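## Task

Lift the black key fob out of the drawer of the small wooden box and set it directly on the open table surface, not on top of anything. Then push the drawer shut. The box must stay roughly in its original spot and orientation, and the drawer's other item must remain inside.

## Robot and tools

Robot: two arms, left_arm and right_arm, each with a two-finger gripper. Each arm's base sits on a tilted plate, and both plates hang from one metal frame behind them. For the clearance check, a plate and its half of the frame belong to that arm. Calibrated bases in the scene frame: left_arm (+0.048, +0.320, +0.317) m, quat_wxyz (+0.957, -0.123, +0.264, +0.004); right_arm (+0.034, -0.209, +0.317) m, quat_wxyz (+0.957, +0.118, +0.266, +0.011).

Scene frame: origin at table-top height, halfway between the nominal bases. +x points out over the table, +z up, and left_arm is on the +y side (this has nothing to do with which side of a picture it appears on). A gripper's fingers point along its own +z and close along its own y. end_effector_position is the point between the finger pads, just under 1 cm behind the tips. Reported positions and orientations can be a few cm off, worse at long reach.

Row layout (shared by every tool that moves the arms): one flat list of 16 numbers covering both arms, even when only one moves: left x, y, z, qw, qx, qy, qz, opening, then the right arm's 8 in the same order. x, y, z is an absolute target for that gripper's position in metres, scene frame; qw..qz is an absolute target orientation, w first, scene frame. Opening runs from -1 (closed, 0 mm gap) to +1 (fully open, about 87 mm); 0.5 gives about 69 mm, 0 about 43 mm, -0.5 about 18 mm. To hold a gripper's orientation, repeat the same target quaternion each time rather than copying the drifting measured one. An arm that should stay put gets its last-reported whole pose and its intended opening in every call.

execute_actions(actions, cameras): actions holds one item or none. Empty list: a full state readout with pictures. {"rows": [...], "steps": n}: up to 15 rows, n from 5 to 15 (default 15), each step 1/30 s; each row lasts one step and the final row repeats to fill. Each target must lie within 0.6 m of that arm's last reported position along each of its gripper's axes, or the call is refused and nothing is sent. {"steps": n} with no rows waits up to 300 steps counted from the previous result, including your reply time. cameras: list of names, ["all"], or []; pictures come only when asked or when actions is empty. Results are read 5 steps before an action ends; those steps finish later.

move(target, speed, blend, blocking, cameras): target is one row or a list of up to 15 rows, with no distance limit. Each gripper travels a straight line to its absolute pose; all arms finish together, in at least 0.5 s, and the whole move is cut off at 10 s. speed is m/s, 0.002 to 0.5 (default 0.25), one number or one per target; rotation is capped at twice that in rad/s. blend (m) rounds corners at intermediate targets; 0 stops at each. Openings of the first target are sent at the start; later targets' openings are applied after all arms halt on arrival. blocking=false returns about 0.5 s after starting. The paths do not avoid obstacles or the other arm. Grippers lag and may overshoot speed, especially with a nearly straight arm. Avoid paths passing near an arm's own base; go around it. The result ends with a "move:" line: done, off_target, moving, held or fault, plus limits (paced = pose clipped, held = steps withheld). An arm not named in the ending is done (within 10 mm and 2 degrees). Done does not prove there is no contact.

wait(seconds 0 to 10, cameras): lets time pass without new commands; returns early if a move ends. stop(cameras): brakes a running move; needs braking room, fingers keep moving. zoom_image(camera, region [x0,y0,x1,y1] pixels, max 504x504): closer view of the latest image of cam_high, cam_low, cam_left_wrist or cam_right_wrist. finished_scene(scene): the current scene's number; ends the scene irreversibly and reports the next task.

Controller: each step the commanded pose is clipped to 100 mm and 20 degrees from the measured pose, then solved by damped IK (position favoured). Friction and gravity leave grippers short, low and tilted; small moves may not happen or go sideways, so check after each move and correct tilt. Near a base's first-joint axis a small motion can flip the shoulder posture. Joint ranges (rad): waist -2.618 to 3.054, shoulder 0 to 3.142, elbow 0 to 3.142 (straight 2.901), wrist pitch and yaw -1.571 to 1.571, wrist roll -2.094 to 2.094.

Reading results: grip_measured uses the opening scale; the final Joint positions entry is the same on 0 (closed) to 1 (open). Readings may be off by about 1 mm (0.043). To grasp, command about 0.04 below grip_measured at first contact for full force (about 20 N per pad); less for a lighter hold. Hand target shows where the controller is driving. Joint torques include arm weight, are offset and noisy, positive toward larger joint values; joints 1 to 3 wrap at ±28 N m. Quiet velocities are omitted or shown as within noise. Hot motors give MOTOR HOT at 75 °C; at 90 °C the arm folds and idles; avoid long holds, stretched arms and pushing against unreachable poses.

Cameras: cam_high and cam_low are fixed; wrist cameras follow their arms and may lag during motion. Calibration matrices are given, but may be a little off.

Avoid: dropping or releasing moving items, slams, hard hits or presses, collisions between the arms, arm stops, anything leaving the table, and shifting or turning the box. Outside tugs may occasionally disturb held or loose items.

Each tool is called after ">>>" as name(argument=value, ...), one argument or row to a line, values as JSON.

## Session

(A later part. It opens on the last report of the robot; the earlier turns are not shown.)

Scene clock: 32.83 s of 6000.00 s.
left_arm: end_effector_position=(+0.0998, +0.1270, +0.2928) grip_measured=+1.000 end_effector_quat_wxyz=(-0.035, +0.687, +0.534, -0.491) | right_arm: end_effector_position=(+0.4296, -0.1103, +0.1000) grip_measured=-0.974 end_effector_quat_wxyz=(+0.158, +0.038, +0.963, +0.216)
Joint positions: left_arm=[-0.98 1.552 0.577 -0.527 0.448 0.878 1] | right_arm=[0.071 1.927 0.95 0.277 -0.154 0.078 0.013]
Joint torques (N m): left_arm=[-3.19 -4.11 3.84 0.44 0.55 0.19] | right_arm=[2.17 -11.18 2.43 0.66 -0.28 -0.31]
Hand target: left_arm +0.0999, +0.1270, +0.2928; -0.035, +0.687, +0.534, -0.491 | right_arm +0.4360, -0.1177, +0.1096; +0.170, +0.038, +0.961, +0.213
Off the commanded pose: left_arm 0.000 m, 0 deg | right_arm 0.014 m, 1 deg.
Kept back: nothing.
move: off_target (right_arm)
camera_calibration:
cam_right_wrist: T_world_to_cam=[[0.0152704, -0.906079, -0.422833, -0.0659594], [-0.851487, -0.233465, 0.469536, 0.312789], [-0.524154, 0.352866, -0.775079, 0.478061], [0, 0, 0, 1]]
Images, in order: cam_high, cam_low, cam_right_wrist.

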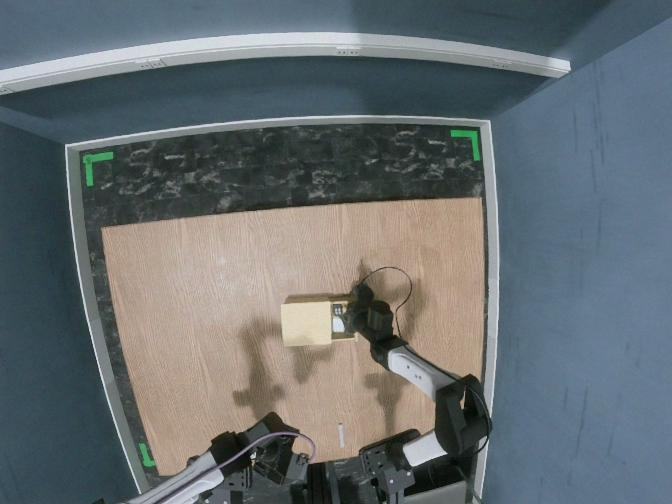

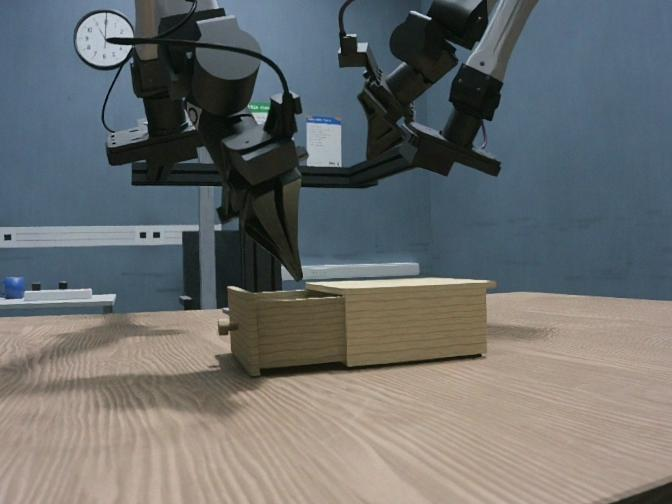

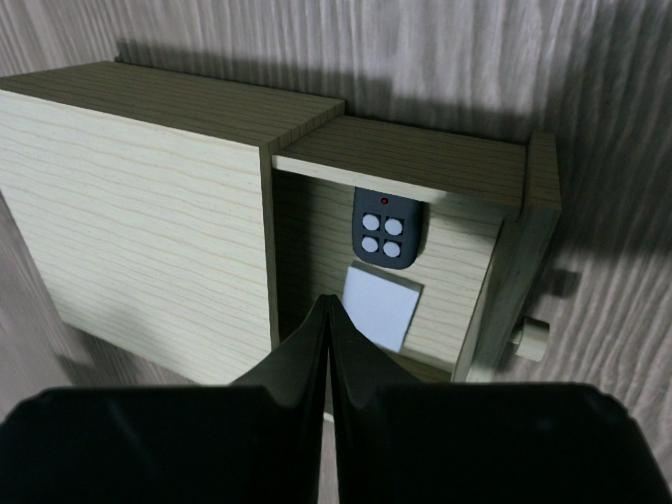

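>>> move(
  target=[
    [0.0998,0.1270,0.2928,-0.035,0.687,0.534,-0.491,1, 0.436,-0.102,0.098,0.1695,0.0376,0.9615,0.2131,-1],
    [0.0998,0.1270,0.2928,-0.035,0.687,0.534,-0.491,1, 0.436,-0.066,0.034,0.1695,0.0376,0.9615,0.2131,-1],
  ],
  speed=0.07,
  cameras=["cam_right_wrist","cam_low"],
)

Scene clock: 35.67 s of 6000.00 s.
left_arm: end_effector_position=(+0.0998, +0.1270, +0.2928) grip_measured=+1.000 end_effector_quat_wxyz=(-0.035, +0.687, +0.534, -0.491) | right_arm: end_effector_position=(+0.4327, -0.0738, +0.0364) grip_measured=-0.974 end_effector_quat_wxyz=(+0.164, +0.037, +0.963, +0.210)
Joint positions: left_arm=[-0.98 1.552 0.577 -0.527 0.448 0.878 1] | right_arm=[0.122 2.207 1.081 0.439 -0.103 0.106 0.013]
Joint torques (N m): left_arm=[-3.22 -4.08 3.82 0.43 0.54 0.19] | right_arm=[5.39 -6.97 3.79 1 -0.19 -0.05]
Hand target: left_arm +0.0999, +0.1270, +0.2928; -0.035, +0.687, +0.534, -0.491 | right_arm +0.4358, -0.0661, +0.0343; +0.169, +0.038, +0.961, +0.213
Off the commanded pose: left_arm 0.000 m, 0 deg | right_arm 0.009 m, 1 deg.
Kept back: nothing.
move: done
camera_calibration:
cam_right_wrist: T_world_to_cam=[[0.0179118, -0.911202, -0.411569, -0.0617621], [-0.856653, -0.226252, 0.463633, 0.356826], [-0.515581, 0.344268, -0.784637, 0.413553], [0, 0, 0, 1]]
Images, in order: cam_low, cam_right_wrist.

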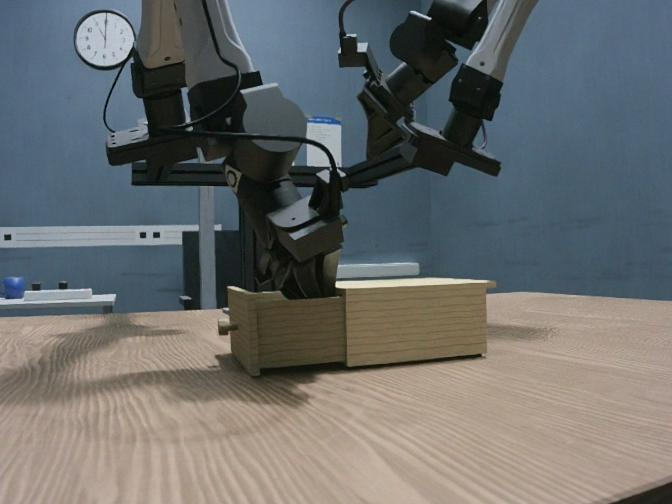

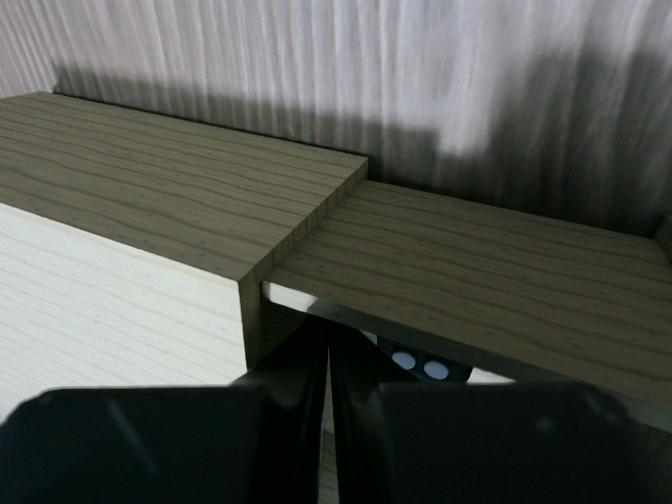

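>>> move(
  target=[
    [0.0998,0.1270,0.2928,-0.035,0.687,0.534,-0.491,1, 0.436,-0.068,0.027,0.1695,0.0376,0.9615,0.2131,-1],
  ],
  speed=0.05,
  cameras=[],
)

>>> move(
  target=[
    [0.0998,0.1270,0.2928,-0.035,0.687,0.534,-0.491,1, 0.436,-0.102,0.032,0.1695,0.0376,0.9615,0.2131,-1],
  ],
  speed=0.05,
  cameras=["cam_right_wrist","cam_low"],
)

Scene clock: 36.73 s of 6000.00 s.
left_arm: end_effector_position=(+0.0998, +0.1270, +0.2928) grip_measured=+1.000 end_effector_quat_wxyz=(-0.035, +0.687, +0.534, -0.491) | right_arm: end_effector_position=(+0.4336, -0.0737, +0.0310) grip_measured=-0.974 end_effector_quat_wxyz=(+0.165, +0.038, +0.964, +0.206)
Joint positions: left_arm=[-0.98 1.552 0.577 -0.527 0.448 0.878 1] | right_arm=[0.122 2.226 1.094 0.447 -0.094 0.106 0.013]
Joint torques (N m): left_arm=[-3.18 -4.12 3.79 0.44 0.55 0.19] | right_arm=[4.48 -6.69 3.67 1.03 -0.35 -0.11]
Hand target: left_arm +0.0999, +0.1270, +0.2928; -0.035, +0.687, +0.534, -0.491 | right_arm +0.4359, -0.0681, +0.0273; +0.170, +0.038, +0.961, +0.213
Off the commanded pose: left_arm 0.000 m, 0 deg | right_arm 0.007 m, 1 deg.
Kept back: nothing.
move: done

Scene clock: 37.67 s of 6000.00 s.
left_arm: end_effector_position=(+0.0998, +0.1270, +0.2928) grip_measured=+1.000 end_effector_quat_wxyz=(-0.035, +0.687, +0.534, -0.491) | right_arm: end_effector_position=(+0.4303, -0.0859, +0.0283) grip_measured=-0.974 end_effector_quat_wxyz=(+0.161, +0.039, +0.959, +0.231)
Joint positions: left_arm=[-0.98 1.552 0.577 -0.527 0.448 0.878 1] | right_arm=[0.068 2.226 1.085 0.448 -0.186 0.083 0.013]
Joint torques (N m): left_arm=[-3.23 -4.11 3.82 0.44 0.55 0.18] | right_arm=[1.73 -10.86 1.06 0.72 -0.06 -0.42]
Motor temperatures (°C): left_arm=[27 37 39 30 25 28 24] | right_arm=[26 36 31 31 28 29 29]
Heat: left arm: 39 °C; right arm: 36 °C.
Hand target: left_arm +0.0999, +0.1270, +0.2928; -0.035, +0.687, +0.534, -0.491 | right_arm +0.4360, -0.1018, +0.0318; +0.169, +0.038, +0.961, +0.213
Off the commanded pose: left_arm 0.000 m, 0 deg | right_arm 0.017 m, 2 deg.
Kept back: nothing.
move: off_target (right_arm)
camera_calibration:
cam_right_wrist: T_world_to_cam=[[0.0201396, -0.892665, -0.45027, -0.0744001], [-0.854096, -0.249473, 0.45638, 0.352819], [-0.519725, 0.375383, -0.767446, 0.414095], [0, 0, 0, 1]]
Images, in order: cam_low, cam_right_wrist.

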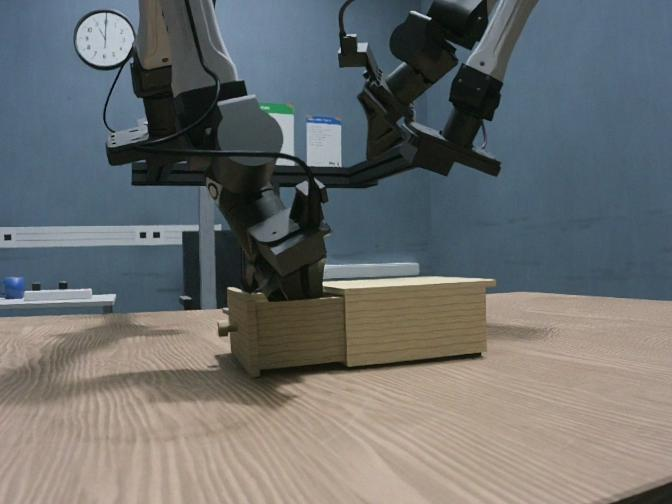

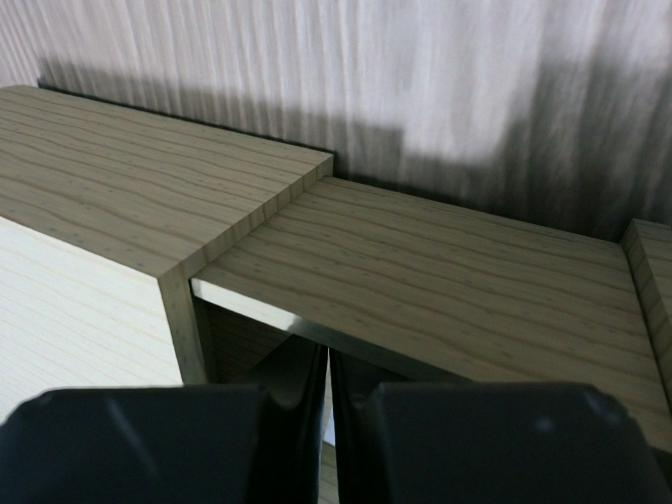

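>>> move(
  target=[
    [0.0998,0.1270,0.2928,-0.035,0.687,0.534,-0.491,1, 0.438,-0.113,0.038,0.1695,0.0376,0.9615,0.2131,-1],
  ],
  speed=0.05,
  cameras=["cam_low"],
)

Scene clock: 38.63 s of 6000.00 s.
left_arm: end_effector_position=(+0.0998, +0.1270, +0.2928) grip_measured=+1.000 end_effector_quat_wxyz=(-0.035, +0.687, +0.534, -0.491) | right_arm: end_effector_position=(+0.4273, -0.0922, +0.0308) grip_measured=-0.974 end_effector_quat_wxyz=(+0.156, +0.037, +0.959, +0.234)
Joint positions: left_arm=[-0.98 1.552 0.577 -0.527 0.448 0.878 1] | right_arm=[0.051 2.21 1.072 0.434 -0.207 0.07 0.013]
Joint torques (N m): left_arm=[-3.25 -4.1 3.81 0.44 0.54 0.19] | right_arm=[1.14 -11.92 1.32 0.61 -0.03 -0.46]
Hand target: left_arm +0.0999, +0.1270, +0.2928; -0.035, +0.687, +0.534, -0.491 | right_arm +0.4378, -0.1125, +0.0375; +0.169, +0.038, +0.961, +0.213
Off the commanded pose: left_arm 0.000 m, 0 deg | right_arm 0.024 m, 3 deg.
Kept back: nothing.
move: off_target (right_arm)
Images, in order: cam_low.

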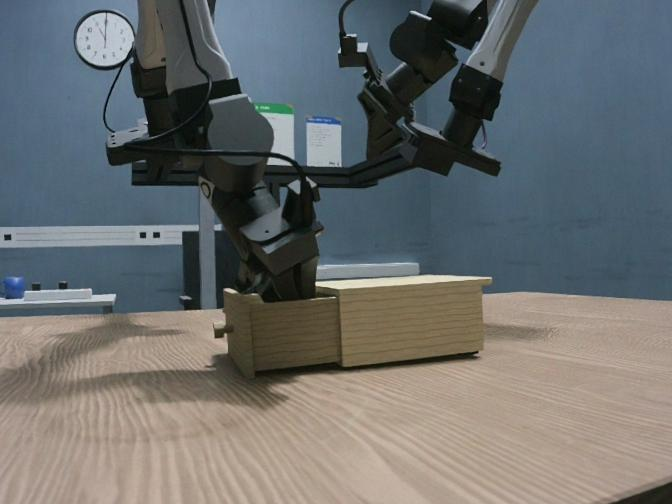

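>>> move(
  target=[
    [0.0998,0.1270,0.2928,-0.035,0.687,0.534,-0.491,1, 0.436,-0.09,0.045,0.1695,0.0376,0.9615,0.2131,-1],
    [0.0998,0.1270,0.2928,-0.035,0.687,0.534,-0.491,1, 0.436,-0.118,0.12,0.1727,0.0182,0.9811,0.0858,-1],
  ],
  speed=0.08,
  cameras=["cam_right_wrist","cam_low","cam_high"],
)

Scene clock: 41.33 s of 6000.00 s.
left_arm: end_effector_position=(+0.0998, +0.1270, +0.2928) grip_measured=+1.000 end_effector_quat_wxyz=(-0.035, +0.687, +0.534, -0.491) | right_arm: end_effector_position=(+0.4292, -0.1179, +0.1066) grip_measured=-0.974 end_effector_quat_wxyz=(+0.160, +0.018, +0.983, +0.087)
Joint positions: left_arm=[-0.98 1.552 0.577 -0.527 0.448 0.878 1] | right_arm=[0.189 1.896 0.96 0.213 0.187 0.074 0.013]
Joint torques (N m): left_arm=[-3.23 -4.05 3.82 0.44 0.54 0.19] | right_arm=[4.81 -11.17 2.86 0.69 0.01 -0.15]
Hand target: left_arm +0.0999, +0.1270, +0.2928; -0.035, +0.687, +0.534, -0.491 | right_arm +0.4359, -0.1178, +0.1195; +0.173, +0.018, +0.981, +0.086
Off the commanded pose: left_arm 0.000 m, 0 deg | right_arm 0.015 m, 1 deg.
Kept back: nothing.
move: off_target (right_arm)
camera_calibration:
cam_right_wrist: T_world_to_cam=[[0.0119806, -0.985168, -0.171174, -0.104794], [-0.849708, -0.100272, 0.517631, 0.317339], [-0.527117, 0.139247, -0.838307, 0.468482], [0, 0, 0, 1]]
Images, in order: cam_high, cam_low, cam_right_wrist.

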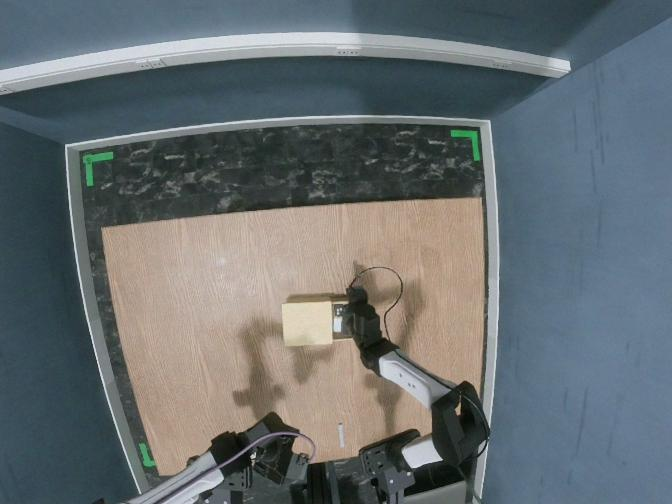

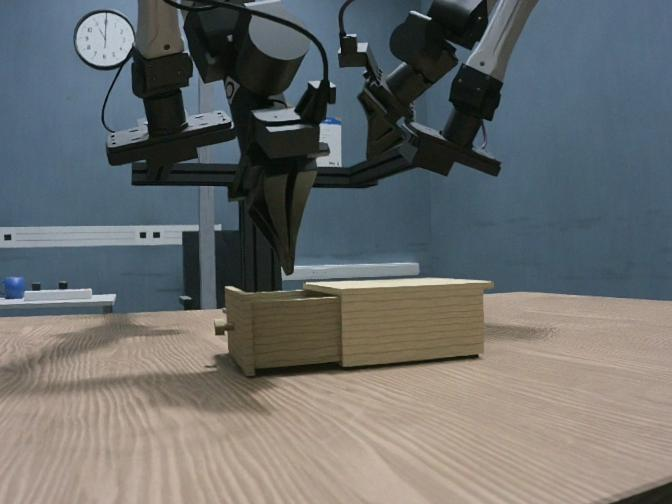

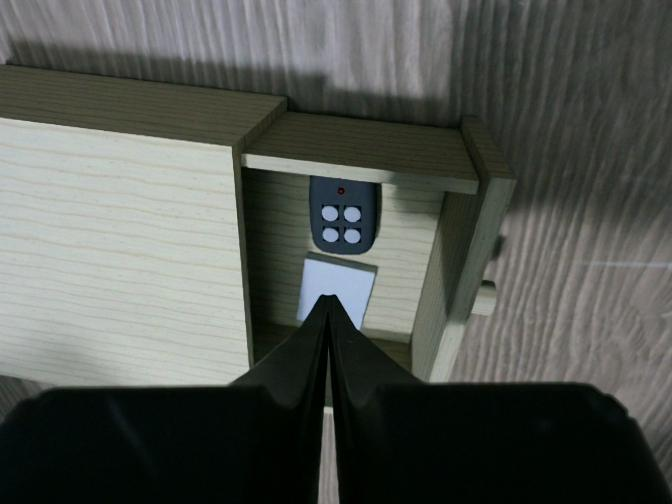

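>>> zoom_image(
  camera="cam_low",
  region=[210, 140, 360, 300],
)

Scaled by 3.150 from the camera's 672x504 image, which has a finer 960x720 frame.

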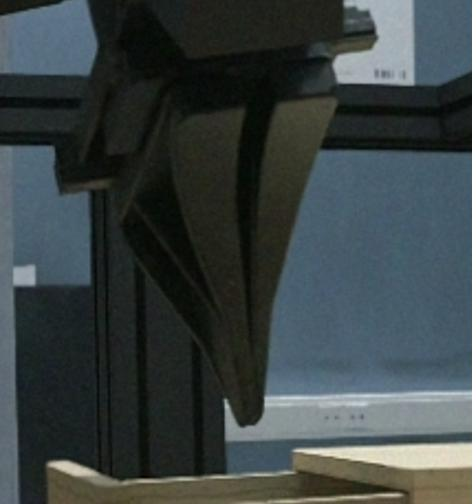

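>>> move(
  target=[
    [0.0998,0.1270,0.2928,-0.035,0.687,0.534,-0.491,1, 0.430,-0.113,0.080,0.1731,0.0136,0.9818,0.0773,0.15],
  ],
  speed=0.08,
  cameras=["cam_right_wrist","cam_low"],
)

Scene clock: 45.67 s of 6000.00 s.
left_arm: end_effector_position=(+0.0998, +0.1270, +0.2928) grip_measured=+1.000 end_effector_quat_wxyz=(-0.035, +0.687, +0.534, -0.491) | right_arm: end_effector_position=(+0.4252, -0.1122, +0.0835) grip_measured=+0.150 end_effector_quat_wxyz=(+0.166, +0.015, +0.983, +0.083)
Joint positions: left_arm=[-0.98 1.552 0.577 -0.527 0.448 0.878 1] | right_arm=[0.189 1.983 0.96 0.312 0.194 0.065 0.575]
Joint torques (N m): left_arm=[-3.21 -4.11 3.81 0.44 0.54 0.19] | right_arm=[3.97 -6.83 4.14 0.95 0.02 -0.3]
Hand target: left_arm +0.0999, +0.1270, +0.2928; -0.035, +0.687, +0.534, -0.491 | right_arm +0.4298, -0.1130, +0.0802; +0.173, +0.014, +0.982, +0.077
Off the commanded pose: left_arm 0.000 m, 0 deg | right_arm 0.006 m, 1 deg.
Kept back: nothing.
move: done
camera_calibration:
cam_right_wrist: T_world_to_cam=[[0.0171696, -0.986569, -0.162443, -0.106191], [-0.855749, -0.0985249, 0.507924, 0.330078], [-0.517106, 0.13029, -0.845947, 0.441593], [0, 0, 0, 1]]
Images, in order: cam_low, cam_right_wrist.

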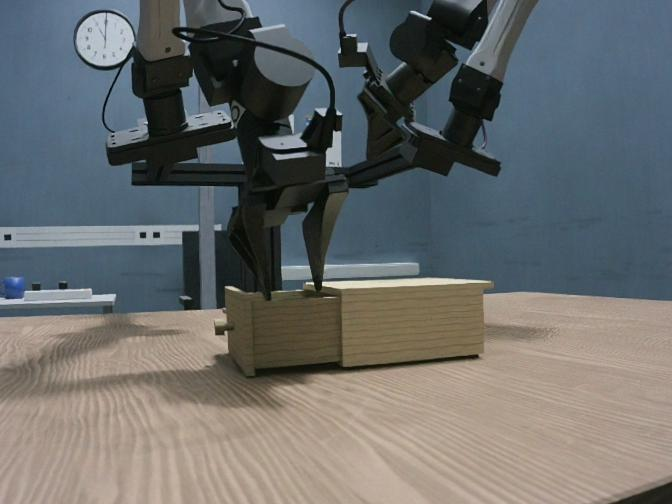

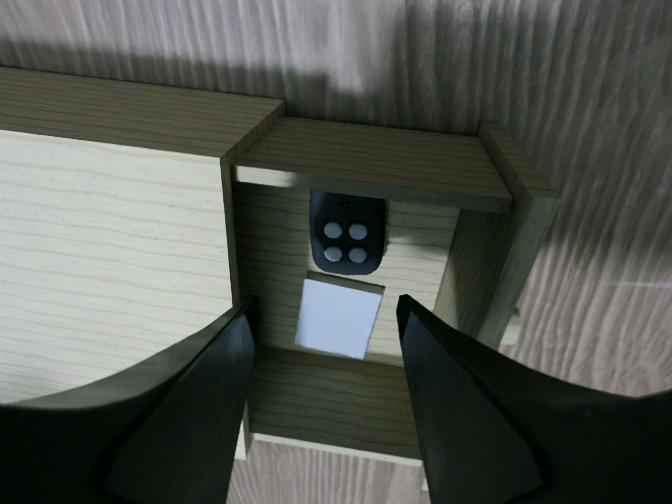

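>>> move(
  target=[
    [0.0998,0.1270,0.2928,-0.035,0.687,0.534,-0.491,1, 0.432,-0.124,0.080,0.1731,0.0136,0.9818,0.0773,0.06],
  ],
  speed=0.06,
  cameras=["cam_right_wrist"],
)

Scene clock: 46.97 s of 6000.00 s.
left_arm: end_effector_position=(+0.0998, +0.1270, +0.2928) grip_measured=+1.000 end_effector_quat_wxyz=(-0.035, +0.687, +0.534, -0.491) | right_arm: end_effector_position=(+0.4261, -0.1216, +0.0808) grip_measured=+0.060 end_effector_quat_wxyz=(+0.166, +0.014, +0.983, +0.075)
Joint positions: left_arm=[-0.98 1.552 0.577 -0.527 0.448 0.878 1] | right_arm=[0.17 1.983 0.96 0.313 0.193 0.046 0.53]
Joint torques (N m): left_arm=[-3.23 -4.08 3.77 0.43 0.53 0.18] | right_arm=[2.73 -7.73 3.89 0.88 -0.21 -0.22]
Hand target: left_arm +0.0999, +0.1270, +0.2928; -0.035, +0.687, +0.534, -0.491 | right_arm +0.4319, -0.1241, +0.0801; +0.173, +0.013, +0.982, +0.077
Off the commanded pose: left_arm 0.000 m, 0 deg | right_arm 0.006 m, 1 deg.
Kept back: nothing.
move: done
camera_calibration:
cam_right_wrist: T_world_to_cam=[[0.0176235, -0.988872, -0.147722, -0.117544], [-0.855609, -0.0913596, 0.509497, 0.331935], [-0.517323, 0.117413, -0.847697, 0.439663], [0, 0, 0, 1]]
Images, in order: cam_right_wrist.

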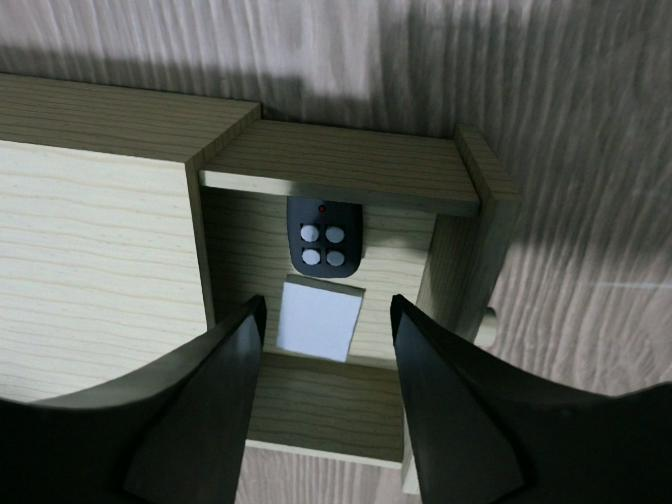

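>>> move(
  target=[
    [0.0998,0.1270,0.2928,-0.035,0.687,0.534,-0.491,1, 0.431,-0.108,0.031,0.1731,0.0136,0.9818,0.0773,0.06],
  ],
  speed=0.05,
  cameras=["cam_right_wrist","cam_low"],
)

Scene clock: 48.50 s of 6000.00 s.
left_arm: end_effector_position=(+0.0998, +0.1270, +0.2928) grip_measured=+1.000 end_effector_quat_wxyz=(-0.035, +0.687, +0.534, -0.491) | right_arm: end_effector_position=(+0.4258, -0.1108, +0.0398) grip_measured=+0.059 end_effector_quat_wxyz=(+0.165, +0.012, +0.984, +0.072)
Joint positions: left_arm=[-0.98 1.552 0.577 -0.527 0.448 0.878 1] | right_arm=[0.165 2.15 1.038 0.4 0.195 0.04 0.529]
Joint torques (N m): left_arm=[-3.19 -4.11 3.81 0.43 0.55 0.19] | right_arm=[3.55 -5.5 4.63 1.06 -0.22 -0.2]
Hand target: left_arm +0.0999, +0.1270, +0.2928; -0.035, +0.687, +0.534, -0.491 | right_arm +0.4306, -0.1083, +0.0315; +0.173, +0.014, +0.982, +0.077
Off the commanded pose: left_arm 0.000 m, 0 deg | right_arm 0.011 m, 1 deg.
Kept back: nothing.
move: off_target (right_arm)
camera_calibration:
cam_right_wrist: T_world_to_cam=[[0.0199507, -0.989793, -0.141112, -0.114286], [-0.853869, -0.0902906, 0.512597, 0.352923], [-0.520106, 0.110265, -0.846954, 0.403833], [0, 0, 0, 1]]
Images, in order: cam_low, cam_right_wrist.

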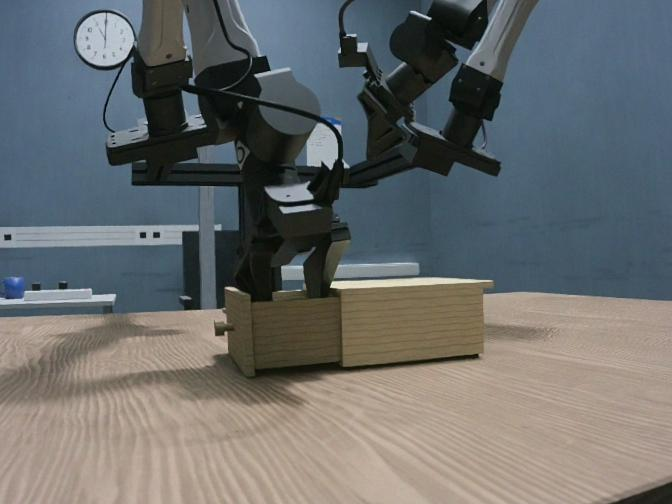

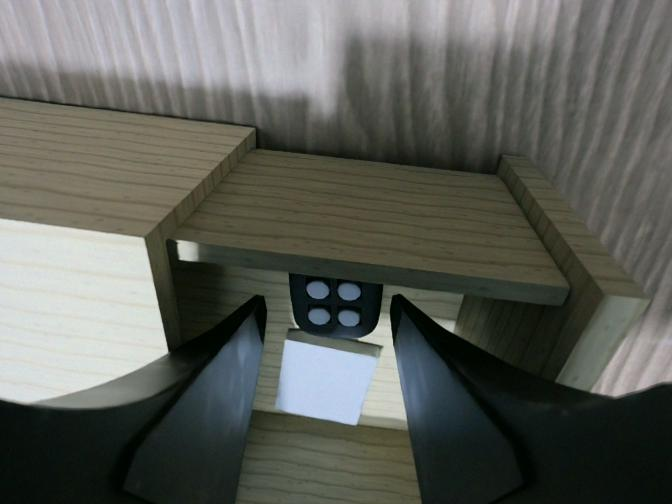

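>>> move(
  target=[
    [0.0998,0.1270,0.2928,-0.035,0.687,0.534,-0.491,1, 0.431,-0.117,0.0265,0.1731,0.0136,0.9818,0.0773,0.06],
  ],
  speed=0.05,
  cameras=["cam_right_wrist","cam_low"],
)

Scene clock: 49.63 s of 6000.00 s.
left_arm: end_effector_position=(+0.0998, +0.1270, +0.2928) grip_measured=+1.000 end_effector_quat_wxyz=(-0.035, +0.687, +0.534, -0.491) | right_arm: end_effector_position=(+0.4257, -0.1125, +0.0383) grip_measured=+0.059 end_effector_quat_wxyz=(+0.164, +0.012, +0.983, +0.078)
Joint positions: left_arm=[-0.98 1.552 0.577 -0.527 0.448 0.878 1] | right_arm=[0.155 2.152 1.038 0.402 0.176 0.034 0.529]
Joint torques (N m): left_arm=[-3.21 -4.11 3.82 0.45 0.54 0.18] | right_arm=[1.92 -5.38 4.29 1.19 -0.23 -0.34]
Hand target: left_arm +0.0999, +0.1270, +0.2928; -0.035, +0.687, +0.534, -0.491 | right_arm +0.4304, -0.1174, +0.0272; +0.173, +0.013, +0.982, +0.077
Off the commanded pose: left_arm 0.000 m, 0 deg | right_arm 0.014 m, 1 deg.
Kept back: nothing.
move: off_target (right_arm)
camera_calibration:
cam_right_wrist: T_world_to_cam=[[0.0224302, -0.988167, -0.151733, -0.116722], [-0.852942, -0.0980872, 0.512708, 0.352114], [-0.521524, 0.117919, -0.845049, 0.404055], [0, 0, 0, 1]]
Images, in order: cam_low, cam_right_wrist.

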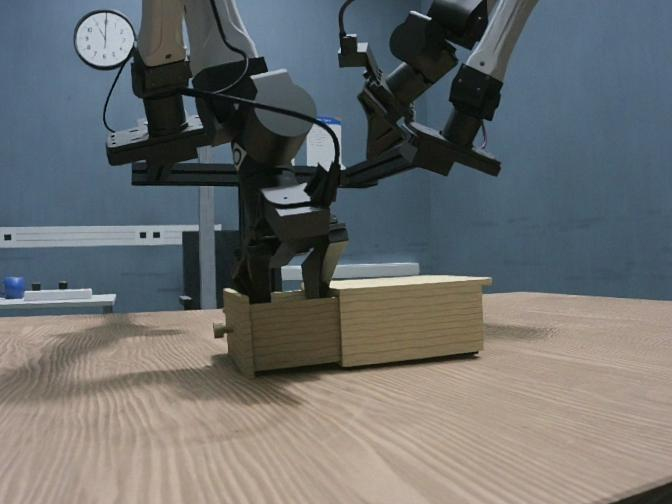

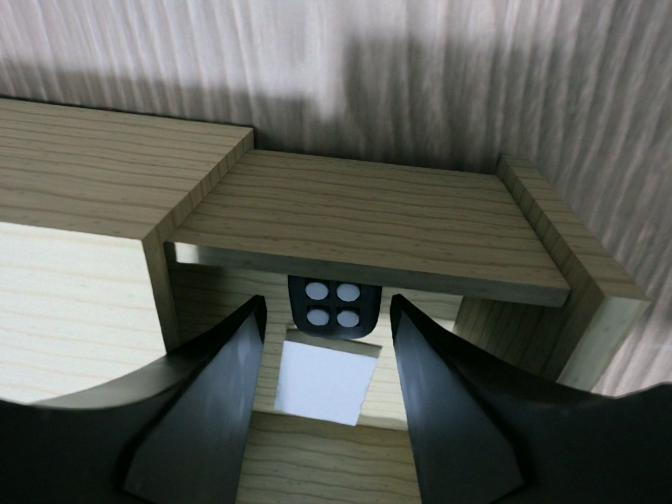

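>>> zoom_image(
  camera="cam_low",
  region=[200, 180, 500, 400],
)

>>> zoom_image(
  camera="cam_right_wrist",
  region=[160, 220, 500, 440],
)

Scaled by 1.680 from the camera's 672x504 image, which has a finer 960x720 frame.

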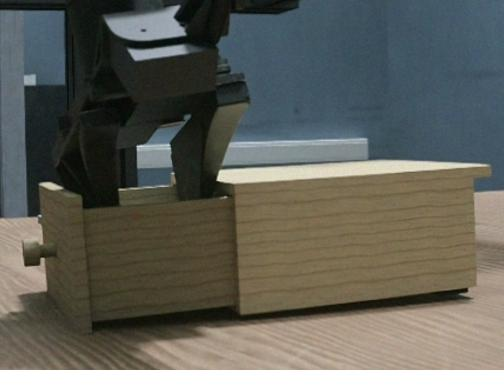

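Scaled by 1.482 from the camera's 672x504 image, which has a finer 960x720 frame.

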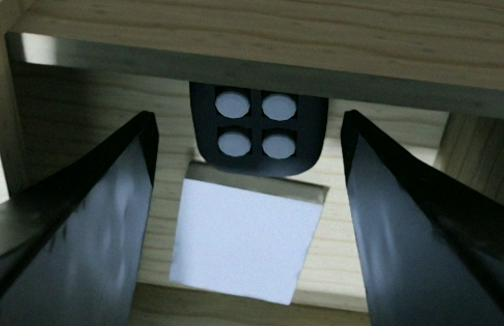

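>>> move(
  target=[
    [0.0998,0.1270,0.2928,-0.035,0.687,0.534,-0.491,1, 0.427,-0.119,0.090,0.2998,0.0236,0.9508,0.0749,0.06],
  ],
  speed=0.1,
  cameras=["cam_right_wrist","cam_low"],
)

Scene clock: 52.40 s of 6000.00 s.
left_arm: end_effector_position=(+0.0998, +0.1270, +0.2928) grip_measured=+1.000 end_effector_quat_wxyz=(-0.035, +0.687, +0.534, -0.491) | right_arm: end_effector_position=(+0.4120, -0.1193, +0.0750) grip_measured=+0.060 end_effector_quat_wxyz=(+0.274, +0.024, +0.958, +0.076)
Joint positions: left_arm=[-0.98 1.552 0.577 -0.527 0.448 0.878 1] | right_arm=[0.181 2.048 0.715 0.85 0.205 0.012 0.53]
Joint torques (N m): left_arm=[-3.17 -4.14 3.84 0.43 0.54 0.19] | right_arm=[4.85 -10.24 0.9 1.31 0 -0.25]
Hand target: left_arm +0.0999, +0.1270, +0.2928; -0.035, +0.687, +0.534, -0.491 | right_arm +0.4268, -0.1190, +0.0896; +0.300, +0.024, +0.951, +0.075
Off the commanded pose: left_arm 0.000 m, 0 deg | right_arm 0.021 m, 3 deg.
Kept back: nothing.
move: off_target (right_arm)
camera_calibration:
cam_right_wrist: T_world_to_cam=[[0.0143761, -0.988767, -0.148769, -0.114483], [-0.948765, -0.0604584, 0.310144, 0.380139], [-0.315655, 0.136688, -0.938977, 0.35325], [0, 0, 0, 1]]
Images, in order: cam_low, cam_right_wrist.

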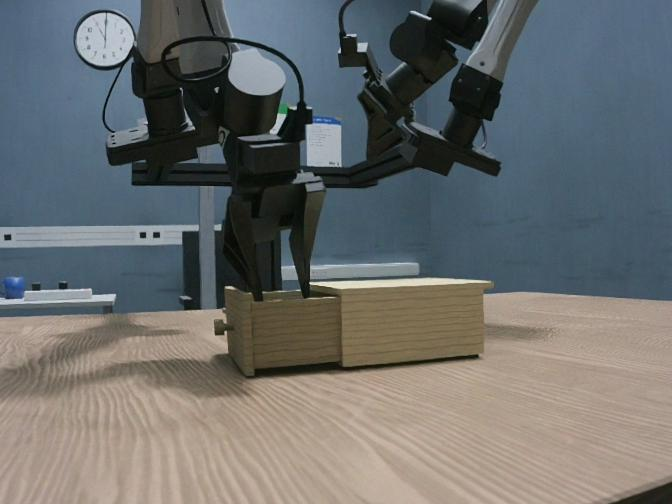

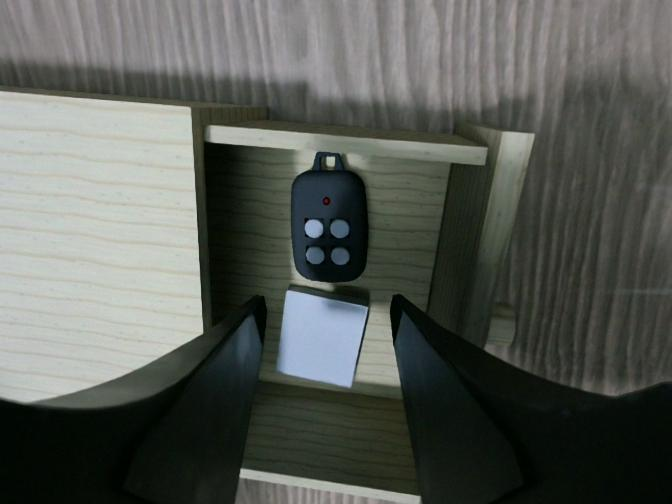

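>>> move(
  target=[
    [0.0998,0.1270,0.2928,-0.035,0.687,0.534,-0.491,1, 0.431,-0.109,0.032,0.2998,0.0236,0.9508,0.0749,0.06],
  ],
  speed=0.06,
  cameras=["cam_right_wrist","cam_low"],
)

Scene clock: 54.07 s of 6000.00 s.
left_arm: end_effector_position=(+0.0998, +0.1270, +0.2928) grip_measured=+1.000 end_effector_quat_wxyz=(-0.035, +0.687, +0.534, -0.491) | right_arm: end_effector_position=(+0.4280, -0.1131, +0.0442) grip_measured=+0.057 end_effector_quat_wxyz=(+0.298, +0.026, +0.952, +0.067)
Joint positions: left_arm=[-0.98 1.552 0.577 -0.527 0.448 0.878 1] | right_arm=[0.174 2.211 0.815 0.966 0.214 -0.006 0.529]
Joint torques (N m): left_arm=[-3.25 -4.08 3.78 0.43 0.54 0.18] | right_arm=[3.03 -3.73 4.86 1.32 -0.33 -0.23]
Hand target: left_arm +0.0999, +0.1270, +0.2928; -0.035, +0.687, +0.534, -0.491 | right_arm +0.4304, -0.1092, +0.0328; +0.300, +0.024, +0.951, +0.075
Off the commanded pose: left_arm 0.000 m, 0 deg | right_arm 0.013 m, 1 deg.
Kept back: nothing.
move: off_target (right_arm)
camera_calibration:
cam_right_wrist: T_world_to_cam=[[0.00762234, -0.991074, -0.133098, -0.111253], [-0.963715, -0.0427966, 0.263481, 0.415703], [-0.266825, 0.12626, -0.955438, 0.307151], [0, 0, 0, 1]]
Images, in order: cam_low, cam_right_wrist.

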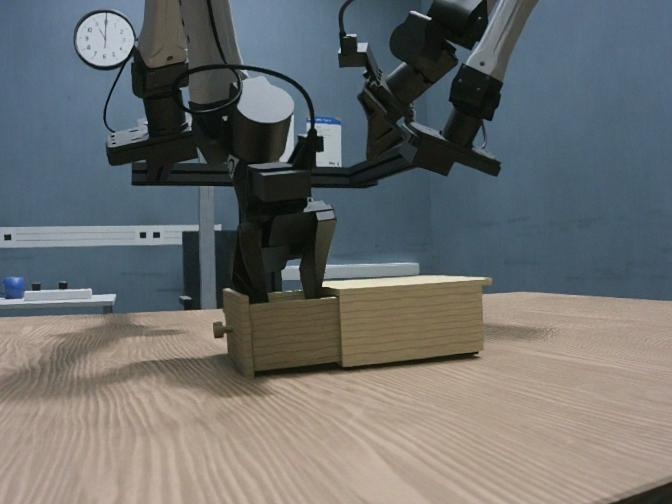

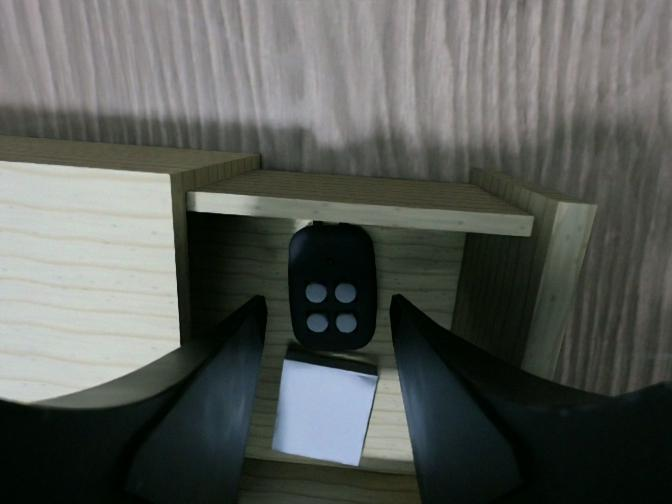

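>>> zoom_image(
  camera="cam_low",
  region=[210, 170, 370, 330],
)

>>> zoom_image(
  camera="cam_right_wrist",
  region=[60, 130, 400, 440],
)

Scaled by 3.150 from the camera's 672x504 image, which has a finer 960x720 frame.

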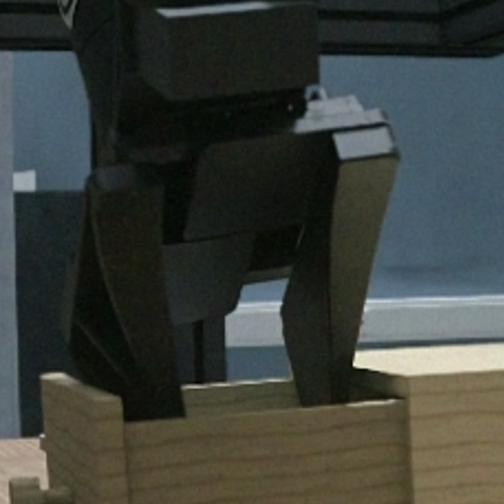

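Scaled by 1.482 from the camera's 672x504 image, which has a finer 960x720 frame.

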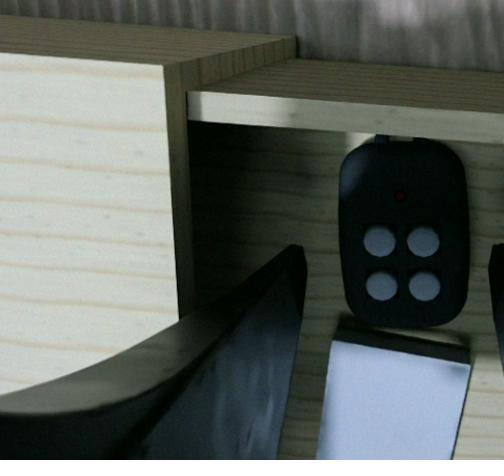

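>>> zoom_image(
  camera="cam_right_wrist",
  region=[340, 200, 640, 500],
)

Scaled by 1.680 from the camera's 672x504 image, which has a finer 960x720 frame.

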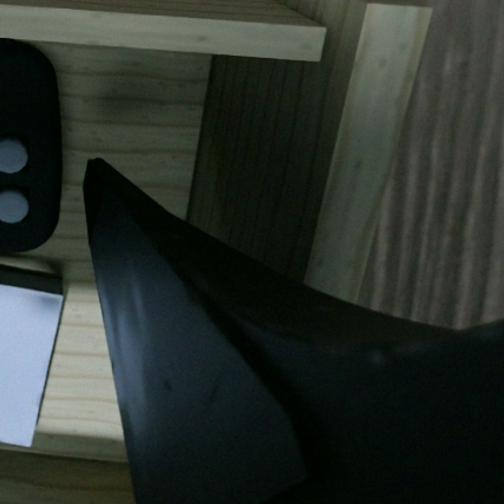

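>>> move(
  target=[
    [0.0998,0.1270,0.2928,-0.035,0.687,0.534,-0.491,1, 0.431,-0.1145,0.055,0.3005,0.0105,0.9531,0.0333,0.02],
  ],
  speed=0.05,
  cameras=["cam_right_wrist","cam_low"],
)

Scene clock: 59.57 s of 6000.00 s.
left_arm: end_effector_position=(+0.0998, +0.1270, +0.2928) grip_measured=+1.000 end_effector_quat_wxyz=(-0.035, +0.687, +0.534, -0.491) | right_arm: end_effector_position=(+0.4264, -0.1149, +0.0441) grip_measured=+0.020 end_effector_quat_wxyz=(+0.296, +0.016, +0.954, +0.036)
Joint positions: left_arm=[-0.98 1.552 0.577 -0.527 0.448 0.878 1] | right_arm=[0.199 2.216 0.822 0.955 0.29 -0.032 0.51]
Joint torques (N m): left_arm=[-3.25 -4.1 3.78 0.44 0.54 0.19] | right_arm=[5.34 -10.48 0.1 0.98 0.08 -0.25]
Hand target: left_arm +0.0999, +0.1270, +0.2928; -0.035, +0.687, +0.534, -0.491 | right_arm +0.4309, -0.1144, +0.0546; +0.301, +0.011, +0.953, +0.033
Off the commanded pose: left_arm 0.000 m, 0 deg | right_arm 0.012 m, 1 deg.
Kept back: nothing.
move: off_target (right_arm)
camera_calibration:
cam_right_wrist: T_world_to_cam=[[0.00939722, -0.997613, -0.068411, -0.117434], [-0.961804, -0.0277349, 0.272331, 0.414583], [-0.273578, 0.0632388, -0.959769, 0.302652], [0, 0, 0, 1]]
Images, in order: cam_low, cam_right_wrist.

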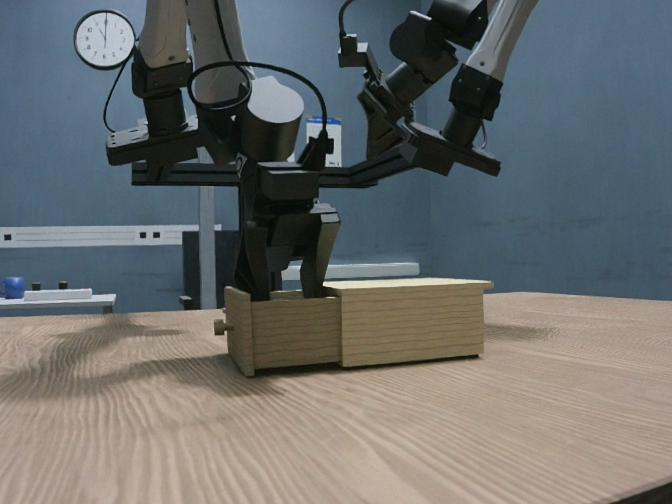

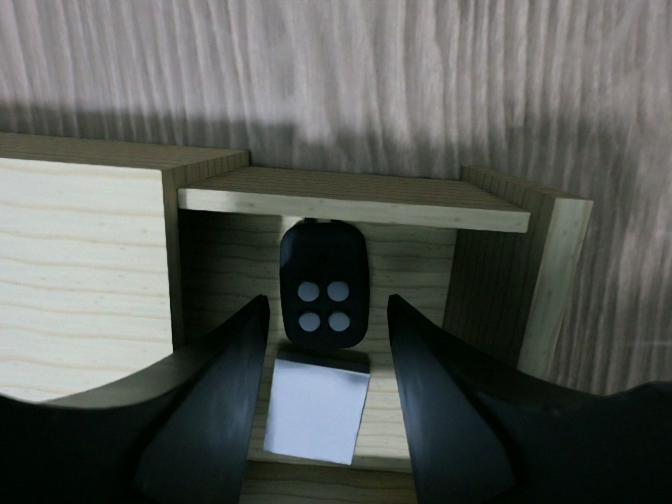

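>>> move(
  target=[
    [0.0998,0.1270,0.2928,-0.035,0.687,0.534,-0.491,1, 0.430,-0.1140,0.0385,0.3005,0.0105,0.9531,0.0333,-0.08],
  ],
  speed=0.04,
  cameras=["cam_right_wrist","cam_low"],
)

Scene clock: 60.70 s of 6000.00 s.
left_arm: end_effector_position=(+0.0998, +0.1270, +0.2928) grip_measured=+1.000 end_effector_quat_wxyz=(-0.035, +0.687, +0.534, -0.491) | right_arm: end_effector_position=(+0.4300, -0.1142, +0.0425) grip_measured=-0.080 end_effector_quat_wxyz=(+0.298, +0.014, +0.954, +0.035)
Joint positions: left_arm=[-0.98 1.552 0.577 -0.527 0.448 0.878 1] | right_arm=[0.2 2.224 0.837 0.954 0.292 -0.038 0.46]
Joint torques (N m): left_arm=[-3.22 -4.07 3.81 0.43 0.53 0.19] | right_arm=[3.84 -6.13 1.91 1.34 -0.07 -0.25]
Hand target: left_arm +0.0999, +0.1270, +0.2928; -0.035, +0.687, +0.534, -0.491 | right_arm +0.4299, -0.1141, +0.0385; +0.300, +0.010, +0.953, +0.033
Off the commanded pose: left_arm 0.000 m, 0 deg | right_arm 0.004 m, 0 deg.
Kept back: nothing.
move: done
camera_calibration:
cam_right_wrist: T_world_to_cam=[[0.0126789, -0.997815, -0.0648365, -0.11839], [-0.963163, -0.0296063, 0.267283, 0.4191], [-0.268619, 0.0590593, -0.961434, 0.299581], [0, 0, 0, 1]]
Images, in order: cam_low, cam_right_wrist.

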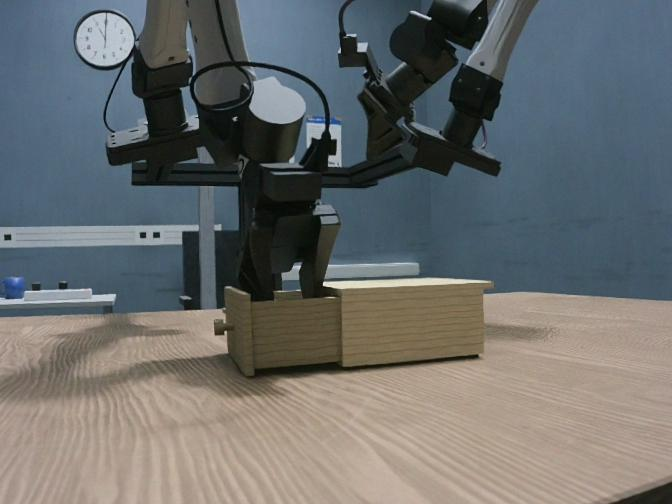

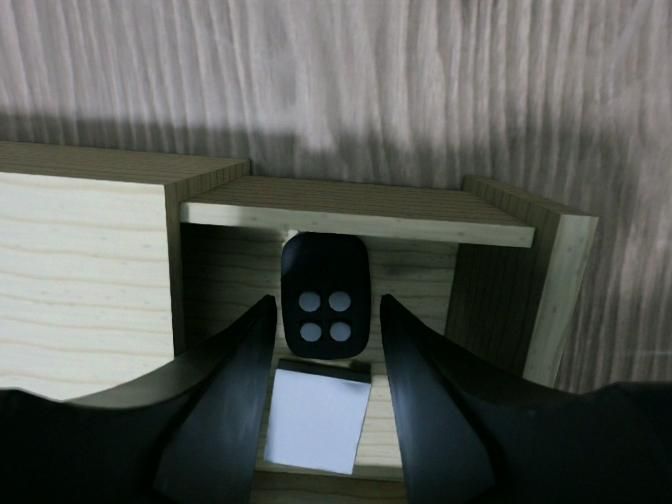

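>>> move(
  target=[
    [0.0998,0.1270,0.2928,-0.035,0.687,0.534,-0.491,1, 0.430,-0.1140,0.0385,0.3005,0.0105,0.9531,0.0333,-0.18],
  ],
  speed=0.04,
  cameras=[],
)

>>> move(
  target=[
    [0.0998,0.1270,0.2928,-0.035,0.687,0.534,-0.491,1, 0.430,-0.1140,0.0385,0.3005,0.0105,0.9531,0.0333,-0.36],
  ],
  speed=0.04,
  cameras=["cam_right_wrist","cam_low"],
)

Scene clock: 61.73 s of 6000.00 s.
left_arm: end_effector_position=(+0.0998, +0.1270, +0.2928) grip_measured=+1.000 end_effector_quat_wxyz=(-0.035, +0.687, +0.534, -0.491) | right_arm: end_effector_position=(+0.4300, -0.1142, +0.0425) grip_measured=-0.180 end_effector_quat_wxyz=(+0.298, +0.014, +0.954, +0.035)
Joint positions: left_arm=[-0.98 1.552 0.577 -0.527 0.448 0.878 1] | right_arm=[0.2 2.224 0.837 0.954 0.292 -0.038 0.41]
Joint torques (N m): left_arm=[-3.19 -4.1 3.81 0.45 0.54 0.18] | right_arm=[3.85 -6.08 2.03 1.31 -0.08 -0.25]
Hand target: left_arm +0.0999, +0.1270, +0.2928; -0.035, +0.687, +0.534, -0.491 | right_arm +0.4299, -0.1141, +0.0385; +0.300, +0.010, +0.953, +0.033
Off the commanded pose: left_arm 0.000 m, 0 deg | right_arm 0.004 m, 0 deg.
Kept back: nothing.
move: done

Scene clock: 62.43 s of 6000.00 s.
left_arm: end_effector_position=(+0.0998, +0.1270, +0.2928) grip_measured=+1.000 end_effector_quat_wxyz=(-0.035, +0.687, +0.534, -0.491) | right_arm: end_effector_position=(+0.4300, -0.1142, +0.0425) grip_measured=-0.360 end_effector_quat_wxyz=(+0.298, +0.013, +0.954, +0.035)
Joint positions: left_arm=[-0.98 1.552 0.577 -0.527 0.448 0.878 1] | right_arm=[0.2 2.224 0.837 0.954 0.292 -0.038 0.32]
Joint torques (N m): left_arm=[-3.22 -4.07 3.82 0.44 0.54 0.19] | right_arm=[3.92 -6 1.98 1.35 -0.08 -0.24]
Hand target: left_arm +0.0999, +0.1270, +0.2928; -0.035, +0.687, +0.534, -0.491 | right_arm +0.4299, -0.1141, +0.0386; +0.300, +0.011, +0.953, +0.033
Off the commanded pose: left_arm 0.000 m, 0 deg | right_arm 0.004 m, 0 deg.
Kept back: nothing.
move: done
camera_calibration:
cam_right_wrist: T_world_to_cam=[[0.0133057, -0.997835, -0.064402, -0.118712], [-0.963156, -0.0300923, 0.267253, 0.419042], [-0.268613, 0.0584732, -0.961472, 0.299513], [0, 0, 0, 1]]
Images, in order: cam_low, cam_right_wrist.

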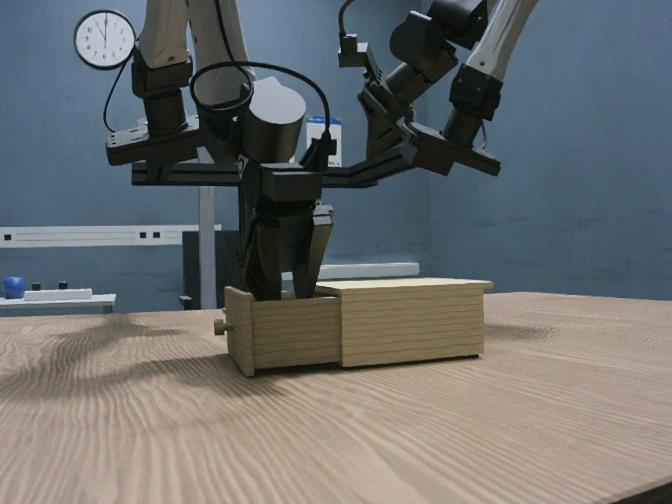

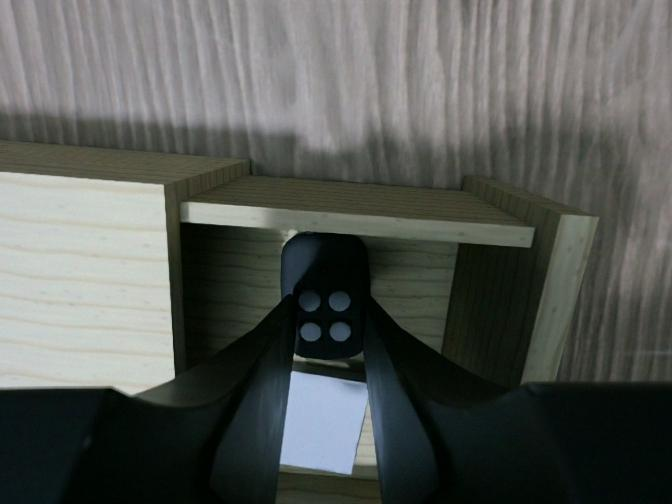

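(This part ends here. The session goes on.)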